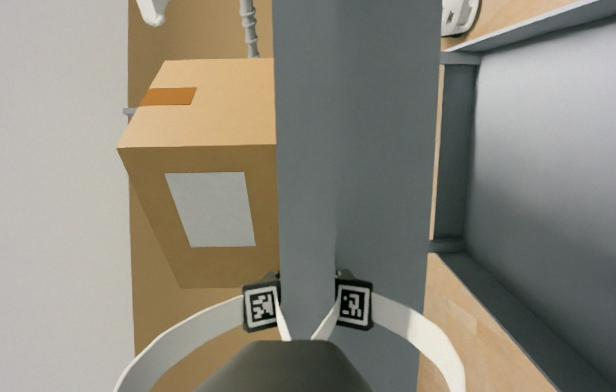

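move --blocking false --r2 '{"base":{"strafe_m":-0.16,"translate_m":-0.45},"joints":{"gripper_m":-0.03},"pace":"slow"}'

wait --seconds 6

wait --seconds 0.2 --cameras '["r2_wrist_camera","r2_head_camera"]'

Scene clock: 547.87 s.
move: r2 moving
r1: as last shown
r1.contact_limits: arm_m 0; translate_m 0.8
r2.base_odometry: x=-0.100 y=-0.856 heading=-2.137
r2.turned_by_wheels: +0.000
r2.turned_by_imu: +0.001
r2.base_tilt: forward=-0.7 right=+0.0
r2.lidar_m: 0.41 0.45 2.30 2.13 2.22 2.31 2.19 2.26 2.70 2.59 2.68 0.42
r2.base_status: translate_m moving; strafe_m moving
r2.joint_positions: lift_m=+0.690 arm_m=+0.000 wrist_yaw_rad=+0.003 wrist_pitch_rad=+0.010 wrist_roll_rad=+1.569 gripper_m=-0.018
r2.joint_status: gripper_m moving
r2.measured_speeds: translate_m=-0.048 strafe_m=-0.017 rotate_rad=+0.000 lift_m=+0.000 arm_m=+0.000 wrist_yaw_rad=+0.000 wrist_pitch_rad=+0.000 wrist_roll_rad=+0.000
r2.motor_effort: lift_m=+20(20) arm_m=+4(4) wheel_0=-1(5) wheel_1=-8(8) wheel_2=+11(13)
r2.servo_current: wrist_yaw_rad=52(59) wrist_pitch_rad=52(59) wrist_roll_rad=46(59) gripper_m=143(143)
r2.hand_pose: x=+0.4595 y=-0.0867 z=+0.8653 quat_wxyz=(+0.708, +0.706, +0.004, -0.002)
r2.wrist_depth_mm: - - - 145 201 1430 - / - - 539 150 208 - - / - 477 445 154 215 - - / - - 484 160 224 820 - / - - 569 167 230 - - / - - 186 173 180 - - / - - - - - 1808 496
pictures: none

Scene clock: 553.37 s.
earlier move: r2 done
r1.base_odometry: x=-2.583 y=+1.613 heading=+0.076
r1.turned_by_wheels: +0.000
r1.turned_by_imu: +0.000
r1.base_tilt: forward=-1.6 right=+1.2
r1.lidar_m: 0.68 2.39 3.27 3.49 1.57 4.21 1.98 1.46 1.45 1.56 1.58 1.26
r1.base_status: not commanded
r1.joint_positions: lift_m=+0.850 arm_m=+0.298 wrist_yaw_rad=+0.017 wrist_pitch_rad=+0.004 wrist_roll_rad=-0.001 gripper_m=-0.024
r1.joint_status: not commanded
r1.measured_speeds: all 0
r1.on_its_own: wrist_yaw_rad is at rest, and its servo_current (111 mA) is outside its rest range (0 to 104 mA)
r1.motor_effort: lift_m=+24(24) arm_m=-6(6) wheel_0=+15(16) wheel_1=+1(2) wheel_2=+10(10)
r1.servo_current: wrist_yaw_rad=111(124) wrist_pitch_rad=39(52) wrist_roll_rad=33(65) gripper_m=52(65)
r1.contact_limits: arm_m 0; translate_m 0.8
r1.hand_pose: x=+0.7589 y=-0.0825 z=+1.0266 quat_wxyz=(+1.000, -0.001, +0.002, +0.008)
r1.wrist_depth_mm: 167 192 216 167 459 - - / 164 192 224 166 459 - - / 165 198 222 167 452 - - / 164 192 222 166 449 - - / 163 191 222 172 449 - - / 166 191 184 171 445 - - / 167 158 219 166 148 - -
r2.base_odometry: x=+0.003 y=-0.404 heading=-2.137
r2.turned_by_wheels: +0.000
r2.turned_by_imu: +0.001
r2.base_tilt: forward=-0.7 right=+0.1
r2.lidar_m: 0.37 0.35 2.44 2.27 2.40 1.86 1.74 1.82 2.44 2.42 2.53 0.45
r2.base_status: done
r2.joint_positions: lift_m=+0.690 arm_m=+0.000 wrist_yaw_rad=+0.003 wrist_pitch_rad=+0.010 wrist_roll_rad=+1.569 gripper_m=-0.029
r2.joint_status: all done
r2.measured_speeds: all 0
r2.motor_effort: lift_m=+20(20) arm_m=+4(4) wheel_0=-3(7) wheel_1=-5(9) wheel_2=+7(13)
r2.servo_current: wrist_yaw_rad=46(59) wrist_pitch_rad=59(65) wrist_roll_rad=52(65) gripper_m=104(163)
r2.hand_pose: x=+0.4595 y=-0.0866 z=+0.8653 quat_wxyz=(+0.708, +0.706, +0.004, -0.002)
r2.wrist_depth_mm: - - - 202 270 278 279 / - - - 196 260 1661 1160 / - - - 189 252 1661 - / - - 585 182 244 831 - / - - 469 178 236 820 - / - - 185 173 177 - - / - - 521 - 224 - -
wait: 5.50 of 6 s (r2 has come to rest)
pictures: none

Scene clock: 553.57 s.
r1.base_odometry: x=-2.583 y=+1.613 heading=+0.076
r1.turned_by_wheels: +0.000
r1.turned_by_imu: +0.000
r1.base_tilt: forward=-1.6 right=+1.2
r1.lidar_m: 0.67 2.40 3.26 3.48 1.59 4.22 1.95 1.50 1.45 1.55 1.59 1.29
r1.base_status: not commanded
r1.joint_positions: lift_m=+0.850 arm_m=+0.298 wrist_yaw_rad=+0.017 wrist_pitch_rad=+0.004 wrist_roll_rad=-0.001 gripper_m=-0.024
r1.joint_status: not commanded
r1.measured_speeds: all 0
r1.on_its_own: wrist_yaw_rad is at rest, and its servo_current (111 mA) is outside its rest range (0 to 104 mA)
r1.motor_effort: lift_m=+24(24) arm_m=-5(6) wheel_0=+15(16) wheel_1=+1(2) wheel_2=+10(10)
r1.servo_current: wrist_yaw_rad=111(124) wrist_pitch_rad=46(52) wrist_roll_rad=52(65) gripper_m=52(65)
r1.contact_limits: arm_m 0; translate_m 0.8
r1.hand_pose: x=+0.7589 y=-0.0825 z=+1.0266 quat_wxyz=(+1.000, -0.001, +0.002, +0.008)
r1.wrist_depth_mm: 168 192 216 167 459 - - / 164 192 224 167 455 - - / 165 197 222 167 452 - - / 163 192 223 166 449 - - / 163 191 221 172 449 - - / 167 190 183 172 439 - - / 167 158 220 165 148 - -
r2.base_odometry: x=+0.003 y=-0.404 heading=-2.137
r2.turned_by_wheels: +0.000
r2.turned_by_imu: +0.000
r2.base_tilt: forward=-0.7 right=+0.1
r2.lidar_m: 0.35 0.37 2.45 2.28 2.40 1.83 1.75 1.80 2.49 2.42 2.52 0.47
r2.base_status: done
r2.joint_positions: lift_m=+0.690 arm_m=+0.000 wrist_yaw_rad=+0.003 wrist_pitch_rad=+0.010 wrist_roll_rad=+1.569 gripper_m=-0.029
r2.joint_status: all done
r2.measured_speeds: all 0
r2.motor_effort: lift_m=+20(20) arm_m=+4(4) wheel_0=-3(7) wheel_1=-5(9) wheel_2=+8(13)
r2.servo_current: wrist_yaw_rad=39(59) wrist_pitch_rad=59(65) wrist_roll_rad=46(65) gripper_m=111(163)
r2.hand_pose: x=+0.4595 y=-0.0866 z=+0.8653 quat_wxyz=(+0.708, +0.706, +0.004, -0.002)
r2.wrist_depth_mm: - - - 202 271 277 281 / - - - 196 260 1708 1182 / - - - 190 252 1708 - / - - 585 184 244 820 - / - - 469 179 236 820 - / - - 185 173 178 - - / - - 521 - 224 - -
wait: 0.20 s; no rest
pictures: r2_head_camera, r2_wrist_camera
Images, in order (width x height): r2_head_camera 420x560, r2_wrist_camera 616x392.

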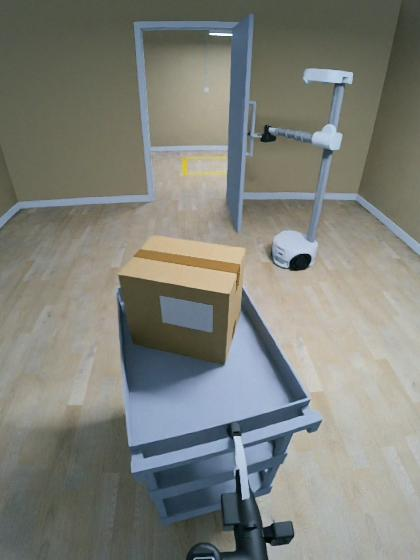

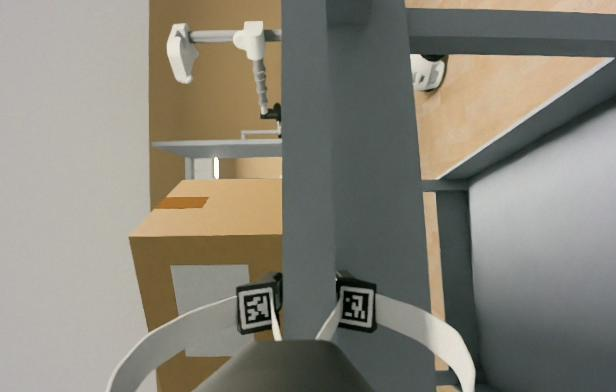

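move --blocking false --r2 '{"base":{"strafe_m":0.14,"translate_m":0.4},"pace":"slow"}'

wait --seconds 4.8

wait --seconds 0.2 --cameras '["r2_head_camera"]'

Scene clock: 565.87 s.
move: r2 moving
r1.base_odometry: x=-2.583 y=+1.613 heading=+0.076
r1.turned_by_wheels: +0.000
r1.turned_by_imu: +0.000
r1.base_tilt: forward=-1.6 right=+1.3
r1.lidar_m: 0.66 2.37 3.26 3.48 1.55 4.22 1.96 1.48 1.46 1.57 1.60 1.26
r1.base_status: not commanded
r1.joint_positions: lift_m=+0.850 arm_m=+0.298 wrist_yaw_rad=+0.017 wrist_pitch_rad=+0.004 wrist_roll_rad=-0.001 gripper_m=-0.024
r1.joint_status: not commanded
r1.measured_speeds: all 0
r1.motor_effort: lift_m=+24(24) arm_m=-6(6) wheel_0=+15(15) wheel_1=+1(1) wheel_2=+10(10)
r1.servo_current: wrist_yaw_rad=98(111) wrist_pitch_rad=39(46) wrist_roll_rad=39(65) gripper_m=52(59)
r1.contact_limits: arm_m 0; translate_m 0.8
r1.hand_pose: x=+0.7589 y=-0.0825 z=+1.0266 quat_wxyz=(+1.000, -0.001, +0.002, +0.008)
r1.wrist_depth_mm: 168 192 216 167 455 - - / 163 191 224 167 455 - - / 165 196 224 167 452 - - / 164 192 222 166 445 - - / 163 191 221 172 445 - - / 166 190 183 171 442 - - / 168 158 220 165 148 - -
r2.base_odometry: x=+0.000 y=-0.416 heading=-2.137
r2.turned_by_wheels: +0.000
r2.turned_by_imu: +0.001
r2.base_tilt: forward=-0.7 right=+0.0
r2.lidar_m: 0.36 0.37 2.42 2.27 2.40 1.85 1.76 1.82 2.45 2.45 2.53 0.45
r2.base_status: translate_m moving; strafe_m moving
r2.joint_positions: lift_m=+0.690 arm_m=+0.000 wrist_yaw_rad=+0.003 wrist_pitch_rad=+0.010 wrist_roll_rad=+1.569 gripper_m=-0.029
r2.joint_status: not commanded
r2.measured_speeds: translate_m=+0.050 strafe_m=+0.017 rotate_rad=+0.002 lift_m=+0.000 arm_m=+0.000 wrist_yaw_rad=+0.000 wrist_pitch_rad=+0.000 wrist_roll_rad=+0.000
r2.motor_effort: lift_m=+20(20) arm_m=+4(4) wheel_0=+7(8) wheel_1=+8(9) wheel_2=-10(12)
r2.servo_current: wrist_yaw_rad=46(46) wrist_pitch_rad=52(59) wrist_roll_rad=52(65) gripper_m=98(104)
r2.hand_pose: x=+0.4595 y=-0.0866 z=+0.8653 quat_wxyz=(+0.708, +0.706, +0.004, -0.002)
r2.wrist_depth_mm: - - - 202 267 277 279 / - - - 195 259 1618 1182 / - - - 189 251 1661 - / - - 585 183 245 831 - / - - 469 179 236 820 - / - - 185 173 178 - - / - - 521 - 224 - -
pictures: none

Scene clock: 570.67 s.
earlier move: r2 moving
r1.base_odometry: x=-2.583 y=+1.613 heading=+0.076
r1.turned_by_wheels: +0.000
r1.turned_by_imu: +0.000
r1.base_tilt: forward=-1.6 right=+1.2
r1.lidar_m: 0.67 2.38 3.25 1.33 1.25 4.22 1.96 1.47 1.44 1.53 1.58 1.27
r1.base_status: not commanded
r1.joint_positions: lift_m=+0.850 arm_m=+0.298 wrist_yaw_rad=+0.017 wrist_pitch_rad=+0.004 wrist_roll_rad=-0.001 gripper_m=-0.024
r1.joint_status: not commanded
r1.measured_speeds: all 0
r1.on_its_own: wrist_yaw_rad is at rest, and its servo_current (111 mA) is outside its rest range (0 to 104 mA)
r1.motor_effort: lift_m=+24(25) arm_m=-5(6) wheel_0=+15(15) wheel_1=+1(2) wheel_2=+10(10)
r1.servo_current: wrist_yaw_rad=111(124) wrist_pitch_rad=46(59) wrist_roll_rad=39(72) gripper_m=59(65)
r1.contact_limits: arm_m 0; translate_m 0.8
r1.hand_pose: x=+0.7589 y=-0.0825 z=+1.0266 quat_wxyz=(+1.000, -0.001, +0.002, +0.008)
r1.wrist_depth_mm: 168 191 218 167 459 - - / 164 193 224 167 459 - - / 165 197 223 167 452 - - / 163 191 222 166 449 - - / 163 190 223 172 445 - - / 166 190 183 171 442 - - / 167 158 220 165 147 - -
r2.base_odometry: x=-0.094 y=-0.816 heading=-2.138
r2.turned_by_wheels: +0.000
r2.turned_by_imu: +0.000
r2.base_tilt: forward=-0.7 right=+0.1
r2.lidar_m: 0.39 0.40 2.29 2.14 2.25 2.25 2.15 2.25 2.71 2.54 2.64 0.42
r2.base_status: translate_m moving; strafe_m moving
r2.joint_positions: lift_m=+0.690 arm_m=+0.000 wrist_yaw_rad=-0.005 wrist_pitch_rad=+0.010 wrist_roll_rad=+1.569 gripper_m=-0.029
r2.joint_status: not commanded
r2.measured_speeds: all 0
r2.motor_effort: lift_m=+20(20) arm_m=+4(4) wheel_0=+1(11) wheel_1=+4(10) wheel_2=-8(13)
r2.servo_current: wrist_yaw_rad=52(65) wrist_pitch_rad=59(65) wrist_roll_rad=46(65) gripper_m=104(104)
r2.hand_pose: x=+0.4588 y=-0.0888 z=+0.8653 quat_wxyz=(+0.708, +0.706, +0.002, -0.005)
r2.wrist_depth_mm: - - - 169 229 1661 1160 / - - - 170 229 1537 - / - - 574 171 231 - - / - - 462 171 232 842 - / - - 504 172 232 842 - / - - 185 173 178 - - / - - - - 234 123 -
wait: 4.80 s; no rest
pictures: none

Scene clock: 570.83 s.
earlier move: r2 done
r1.base_odometry: x=-2.583 y=+1.613 heading=+0.076
r1.turned_by_wheels: +0.000
r1.turned_by_imu: +0.000
r1.base_tilt: forward=-1.6 right=+1.3
r1.lidar_m: 0.65 2.39 3.25 1.33 1.23 4.21 1.99 1.50 1.46 1.56 1.59 1.29
r1.base_status: not commanded
r1.joint_positions: lift_m=+0.850 arm_m=+0.298 wrist_yaw_rad=+0.017 wrist_pitch_rad=+0.004 wrist_roll_rad=-0.001 gripper_m=-0.024
r1.joint_status: not commanded
r1.measured_speeds: all 0
r1.motor_effort: lift_m=+24(25) arm_m=-6(6) wheel_0=+15(15) wheel_1=+1(2) wheel_2=+10(10)
r1.servo_current: wrist_yaw_rad=85(124) wrist_pitch_rad=39(59) wrist_roll_rad=46(72) gripper_m=52(65)
r1.contact_limits: arm_m 0; translate_m 0.8
r1.hand_pose: x=+0.7589 y=-0.0825 z=+1.0266 quat_wxyz=(+1.000, -0.001, +0.002, +0.008)
r1.wrist_depth_mm: 168 192 217 167 459 - - / 163 192 224 166 455 - - / 165 197 224 166 449 - - / 163 191 222 166 452 - - / 163 191 222 173 449 - - / 166 190 184 171 445 - - / 167 157 219 166 148 - -
r2.base_odometry: x=-0.094 y=-0.816 heading=-2.138
r2.turned_by_wheels: +0.000
r2.turned_by_imu: +0.000
r2.base_tilt: forward=-0.7 right=+0.1
r2.lidar_m: 0.39 0.43 2.28 2.13 2.25 2.27 2.16 2.25 2.67 2.55 2.66 0.44
r2.base_status: done
r2.joint_positions: lift_m=+0.690 arm_m=+0.000 wrist_yaw_rad=-0.005 wrist_pitch_rad=+0.010 wrist_roll_rad=+1.569 gripper_m=-0.029
r2.joint_status: not commanded
r2.measured_speeds: all 0
r2.motor_effort: lift_m=+20(20) arm_m=+4(4) wheel_0=+2(11) wheel_1=+5(10) wheel_2=-8(13)
r2.servo_current: wrist_yaw_rad=52(65) wrist_pitch_rad=52(65) wrist_roll_rad=52(65) gripper_m=91(104)
r2.hand_pose: x=+0.4588 y=-0.0888 z=+0.8653 quat_wxyz=(+0.708, +0.706, +0.002, -0.005)
r2.wrist_depth_mm: - - - 169 229 1661 1160 / - - - 169 230 1537 - / - - 569 171 231 - - / - - 459 171 232 831 - / - - 500 171 233 831 - / - - 185 172 178 - - / - - - - 235 123 -
wait: 0.17 of 0.2 s (r2 has come to rest)
Images, in order (width x height): r2_head_camera 420x560.

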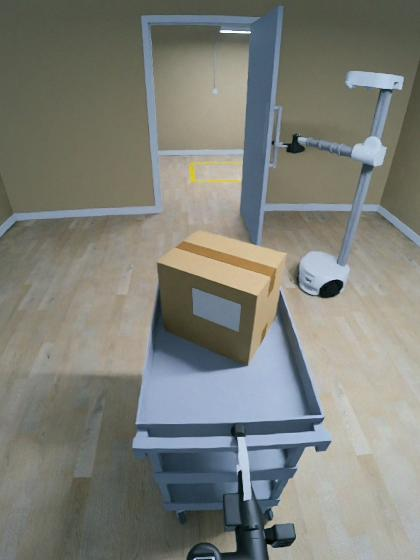

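move --blocking false --r2 '{"base":{"strafe_m":-0.055,"translate_m":0.25},"pace":"slow"}'

wait --seconds 3.5

move --blocking false --r2 '{"base":{"strafe_m":0.14,"translate_m":0.4},"pace":"slow"}'

wait --seconds 4.9

wait --seconds 0.2 --cameras '["r2_head_camera","r2_head_left_camera"]'

Scene clock: 582.17 s.
move: r2 moving
r1: as last shown
r1.contact_limits: arm_m 0; translate_m 0.8
r2.base_odometry: x=-0.102 y=-0.825 heading=-2.137
r2.turned_by_wheels: +0.000
r2.turned_by_imu: +0.001
r2.base_tilt: forward=-0.7 right=+0.1
r2.lidar_m: 0.40 0.42 2.31 2.16 2.24 2.29 2.15 2.27 2.68 2.55 2.65 0.42
r2.base_status: translate_m moving; strafe_m moving
r2.joint_positions: lift_m=+0.690 arm_m=+0.000 wrist_yaw_rad=-0.005 wrist_pitch_rad=+0.010 wrist_roll_rad=+1.569 gripper_m=-0.029
r2.joint_status: not commanded
r2.measured_speeds: translate_m=+0.048 strafe_m=-0.011 rotate_rad=-0.002 lift_m=+0.000 arm_m=+0.000 wrist_yaw_rad=+0.001 wrist_pitch_rad=+0.000 wrist_roll_rad=+0.000
r2.motor_effort: lift_m=+20(20) arm_m=+4(4) wheel_0=+9(10) wheel_1=+4(7) wheel_2=-11(14)
r2.servo_current: wrist_yaw_rad=39(59) wrist_pitch_rad=59(65) wrist_roll_rad=59(59) gripper_m=91(98)
r2.hand_pose: x=+0.4589 y=-0.0888 z=+0.8653 quat_wxyz=(+0.708, +0.706, +0.002, -0.005)
r2.wrist_depth_mm: - - - 168 229 1618 1138 / - - - 169 230 1576 - / - - 569 170 231 - - / - - 462 171 232 842 - / - - 500 172 232 831 - / - - 184 172 178 - - / - - - - 234 123 -
pictures: none

Scene clock: 585.50 s.
earlier move: r2 done
r1.base_odometry: x=-2.583 y=+1.613 heading=+0.076
r1.turned_by_wheels: +0.000
r1.turned_by_imu: +0.000
r1.base_tilt: forward=-1.5 right=+1.3
r1.lidar_m: 0.66 2.37 3.28 1.10 1.24 4.23 1.96 1.48 1.44 1.52 1.60 1.25
r1.base_status: not commanded
r1.joint_positions: lift_m=+0.850 arm_m=+0.298 wrist_yaw_rad=+0.017 wrist_pitch_rad=+0.004 wrist_roll_rad=-0.001 gripper_m=-0.024
r1.joint_status: not commanded
r1.measured_speeds: all 0
r1.motor_effort: lift_m=+24(24) arm_m=-5(6) wheel_0=+15(15) wheel_1=+1(2) wheel_2=+10(10)
r1.servo_current: wrist_yaw_rad=91(124) wrist_pitch_rad=52(52) wrist_roll_rad=52(65) gripper_m=52(65)
r1.contact_limits: arm_m 0; translate_m 0.8
r1.hand_pose: x=+0.7589 y=-0.0825 z=+1.0266 quat_wxyz=(+1.000, -0.001, +0.002, +0.008)
r1.wrist_depth_mm: 168 191 216 167 459 - - / 163 192 224 166 459 - - / 165 198 224 167 449 - - / 164 192 223 166 449 - - / 163 191 222 172 445 - - / 167 190 184 171 449 - - / 167 157 219 165 148 - -
r2.base_odometry: x=-0.274 y=-0.997 heading=-2.137
r2.turned_by_wheels: +0.000
r2.turned_by_imu: +0.002
r2.base_tilt: forward=-0.7 right=+0.1
r2.lidar_m: 0.36 0.38 2.34 2.22 2.26 2.53 2.39 2.48 2.63 2.48 2.60 0.45
r2.base_status: done
r2.joint_positions: lift_m=+0.690 arm_m=+0.000 wrist_yaw_rad=+0.001 wrist_pitch_rad=+0.010 wrist_roll_rad=+1.569 gripper_m=-0.029
r2.joint_status: not commanded
r2.measured_speeds: all 0
r2.motor_effort: lift_m=+20(20) arm_m=+4(4) wheel_0=+7(15) wheel_1=+5(8) wheel_2=-5(14)
r2.servo_current: wrist_yaw_rad=52(59) wrist_pitch_rad=59(65) wrist_roll_rad=46(59) gripper_m=91(104)
r2.hand_pose: x=+0.4594 y=-0.0871 z=+0.8653 quat_wxyz=(+0.708, +0.706, +0.004, -0.003)
r2.wrist_depth_mm: - - - 196 262 271 276 / - - - 191 254 1661 1160 / - - - 186 249 1537 - / - - 554 181 241 842 - / - - 466 177 236 - - / - - 187 174 179 - - / - - 535 - 225 - -
wait: 3.33 of 3.5 s (r2 has come to rest)
pictures: none

Scene clock: 586.00 s.
move: r2 moving
r1: as last shown
r1.contact_limits: arm_m 0; translate_m 0.8
r2.base_odometry: x=-0.277 y=-1.010 heading=-2.137
r2.turned_by_wheels: +0.000
r2.turned_by_imu: +0.000
r2.base_tilt: forward=-0.7 right=+0.1
r2.lidar_m: 0.37 0.37 2.34 2.24 2.31 2.56 2.41 2.50 2.61 2.50 2.61 0.45
r2.base_status: translate_m moving; strafe_m moving
r2.joint_positions: lift_m=+0.690 arm_m=+0.000 wrist_yaw_rad=+0.001 wrist_pitch_rad=+0.010 wrist_roll_rad=+1.569 gripper_m=-0.029
r2.joint_status: not commanded
r2.measured_speeds: translate_m=+0.048 strafe_m=+0.017 rotate_rad=+0.000 lift_m=+0.000 arm_m=+0.000 wrist_yaw_rad=+0.000 wrist_pitch_rad=+0.000 wrist_roll_rad=+0.000
r2.motor_effort: lift_m=+20(20) arm_m=+4(4) wheel_0=+5(11) wheel_1=+6(8) wheel_2=-10(11)
r2.servo_current: wrist_yaw_rad=46(52) wrist_pitch_rad=59(59) wrist_roll_rad=46(52) gripper_m=91(98)
r2.hand_pose: x=+0.4594 y=-0.0871 z=+0.8653 quat_wxyz=(+0.708, +0.706, +0.004, -0.003)
r2.wrist_depth_mm: - - - 198 265 274 274 / - - - 193 257 1661 1160 / - - - 187 249 1661 - / - - 569 182 243 820 - / - - 469 177 236 - - / - - 186 173 179 - - / - - 525 - 225 - -
pictures: none

Scene clock: 590.90 s.
earlier move: r2 moving
r1.base_odometry: x=-2.583 y=+1.613 heading=+0.076
r1.turned_by_wheels: +0.000
r1.turned_by_imu: +0.000
r1.base_tilt: forward=-1.6 right=+1.2
r1.lidar_m: 0.67 2.39 1.02 1.03 1.30 4.22 1.98 1.49 1.47 1.55 1.59 1.26
r1.base_status: not commanded
r1.joint_positions: lift_m=+0.850 arm_m=+0.298 wrist_yaw_rad=+0.017 wrist_pitch_rad=+0.004 wrist_roll_rad=-0.001 gripper_m=-0.024
r1.joint_status: not commanded
r1.measured_speeds: all 0
r1.motor_effort: lift_m=+24(24) arm_m=-5(6) wheel_0=+15(15) wheel_1=+1(2) wheel_2=+10(10)
r1.servo_current: wrist_yaw_rad=91(124) wrist_pitch_rad=39(52) wrist_roll_rad=59(65) gripper_m=52(59)
r1.contact_limits: arm_m 0; translate_m 0.8
r1.hand_pose: x=+0.7589 y=-0.0825 z=+1.0266 quat_wxyz=(+1.000, -0.001, +0.002, +0.008)
r1.wrist_depth_mm: 168 191 216 167 462 - - / 163 191 223 167 455 - - / 165 198 224 166 449 - - / 163 192 223 166 449 - - / 163 191 221 172 445 - - / 167 191 183 172 445 - - / 167 157 220 165 147 - -
r2.base_odometry: x=-0.370 y=-1.410 heading=-2.137
r2.turned_by_wheels: +0.000
r2.turned_by_imu: +0.000
r2.base_tilt: forward=-0.7 right=+0.1
r2.lidar_m: 0.36 0.36 2.23 2.10 2.15 2.94 2.80 2.91 2.77 2.63 2.73 0.44
r2.base_status: translate_m moving; strafe_m moving
r2.joint_positions: lift_m=+0.690 arm_m=+0.000 wrist_yaw_rad=-0.003 wrist_pitch_rad=+0.010 wrist_roll_rad=+1.569 gripper_m=-0.029
r2.joint_status: not commanded
r2.measured_speeds: all 0
r2.motor_effort: lift_m=+20(20) arm_m=+4(4) wheel_0=+6(11) wheel_1=+3(9) wheel_2=-7(14)
r2.servo_current: wrist_yaw_rad=46(59) wrist_pitch_rad=52(65) wrist_roll_rad=46(65) gripper_m=98(104)
r2.hand_pose: x=+0.4590 y=-0.0882 z=+0.8653 quat_wxyz=(+0.708, +0.706, +0.002, -0.004)
r2.wrist_depth_mm: - - - 202 270 279 279 / - - - 195 259 1708 1182 / - - - 189 252 1618 - / - - 580 183 244 820 - / - - 469 178 236 - - / - - 185 173 179 - - / - - 517 - 224 - -
wait: 4.90 s; no rest
pictures: none

Scene clock: 590.97 s.
earlier move: r2 done
r1.base_odometry: x=-2.583 y=+1.613 heading=+0.076
r1.turned_by_wheels: +0.000
r1.turned_by_imu: +0.000
r1.base_tilt: forward=-1.6 right=+1.3
r1.lidar_m: 0.67 2.37 1.04 1.02 1.30 4.20 1.98 1.48 1.45 1.54 1.58 1.27
r1.base_status: not commanded
r1.joint_positions: lift_m=+0.850 arm_m=+0.298 wrist_yaw_rad=+0.017 wrist_pitch_rad=+0.004 wrist_roll_rad=-0.001 gripper_m=-0.024
r1.joint_status: not commanded
r1.measured_speeds: all 0
r1.motor_effort: lift_m=+24(24) arm_m=-5(6) wheel_0=+15(15) wheel_1=+1(2) wheel_2=+10(10)
r1.servo_current: wrist_yaw_rad=91(124) wrist_pitch_rad=46(52) wrist_roll_rad=46(65) gripper_m=59(59)
r1.contact_limits: arm_m 0; translate_m 0.8
r1.hand_pose: x=+0.7589 y=-0.0825 z=+1.0266 quat_wxyz=(+1.000, -0.001, +0.002, +0.008)
r1.wrist_depth_mm: 167 192 216 167 459 - - / 164 191 224 167 459 - - / 165 197 224 167 452 - - / 163 191 223 166 445 - - / 163 191 222 172 449 - - / 166 190 184 171 449 - - / 167 158 220 165 148 - -
r2.base_odometry: x=-0.370 y=-1.410 heading=-2.137
r2.turned_by_wheels: +0.000
r2.turned_by_imu: +0.000
r2.base_tilt: forward=-0.7 right=+0.1
r2.lidar_m: 0.35 0.37 2.21 2.13 2.16 2.95 2.81 2.91 2.77 2.63 2.71 0.41
r2.base_status: done
r2.joint_positions: lift_m=+0.690 arm_m=+0.000 wrist_yaw_rad=-0.003 wrist_pitch_rad=+0.010 wrist_roll_rad=+1.569 gripper_m=-0.029
r2.joint_status: not commanded
r2.measured_speeds: all 0
r2.motor_effort: lift_m=+20(20) arm_m=+4(4) wheel_0=+4(11) wheel_1=+4(9) wheel_2=-7(14)
r2.servo_current: wrist_yaw_rad=46(59) wrist_pitch_rad=59(65) wrist_roll_rad=39(65) gripper_m=91(104)
r2.hand_pose: x=+0.4590 y=-0.0882 z=+0.8653 quat_wxyz=(+0.708, +0.706, +0.002, -0.004)
r2.wrist_depth_mm: - - - 201 270 279 279 / - - - 195 259 1661 1160 / - - - 189 251 1708 - / - - 585 183 243 831 - / - - 473 178 237 - - / - - 184 173 179 - - / - - 521 - 224 - -
wait: 0.07 of 0.2 s (r2 has come to rest)
Images, in order (width x height): r2_head_camera 420x560, r2_head_left_camera 420x672.

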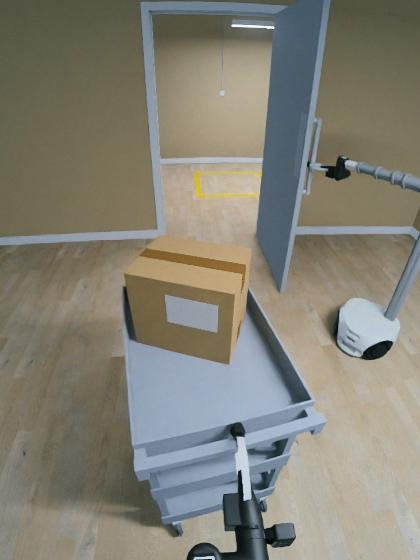

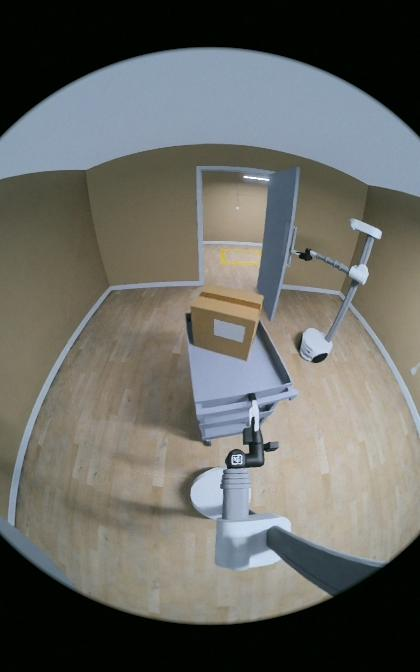

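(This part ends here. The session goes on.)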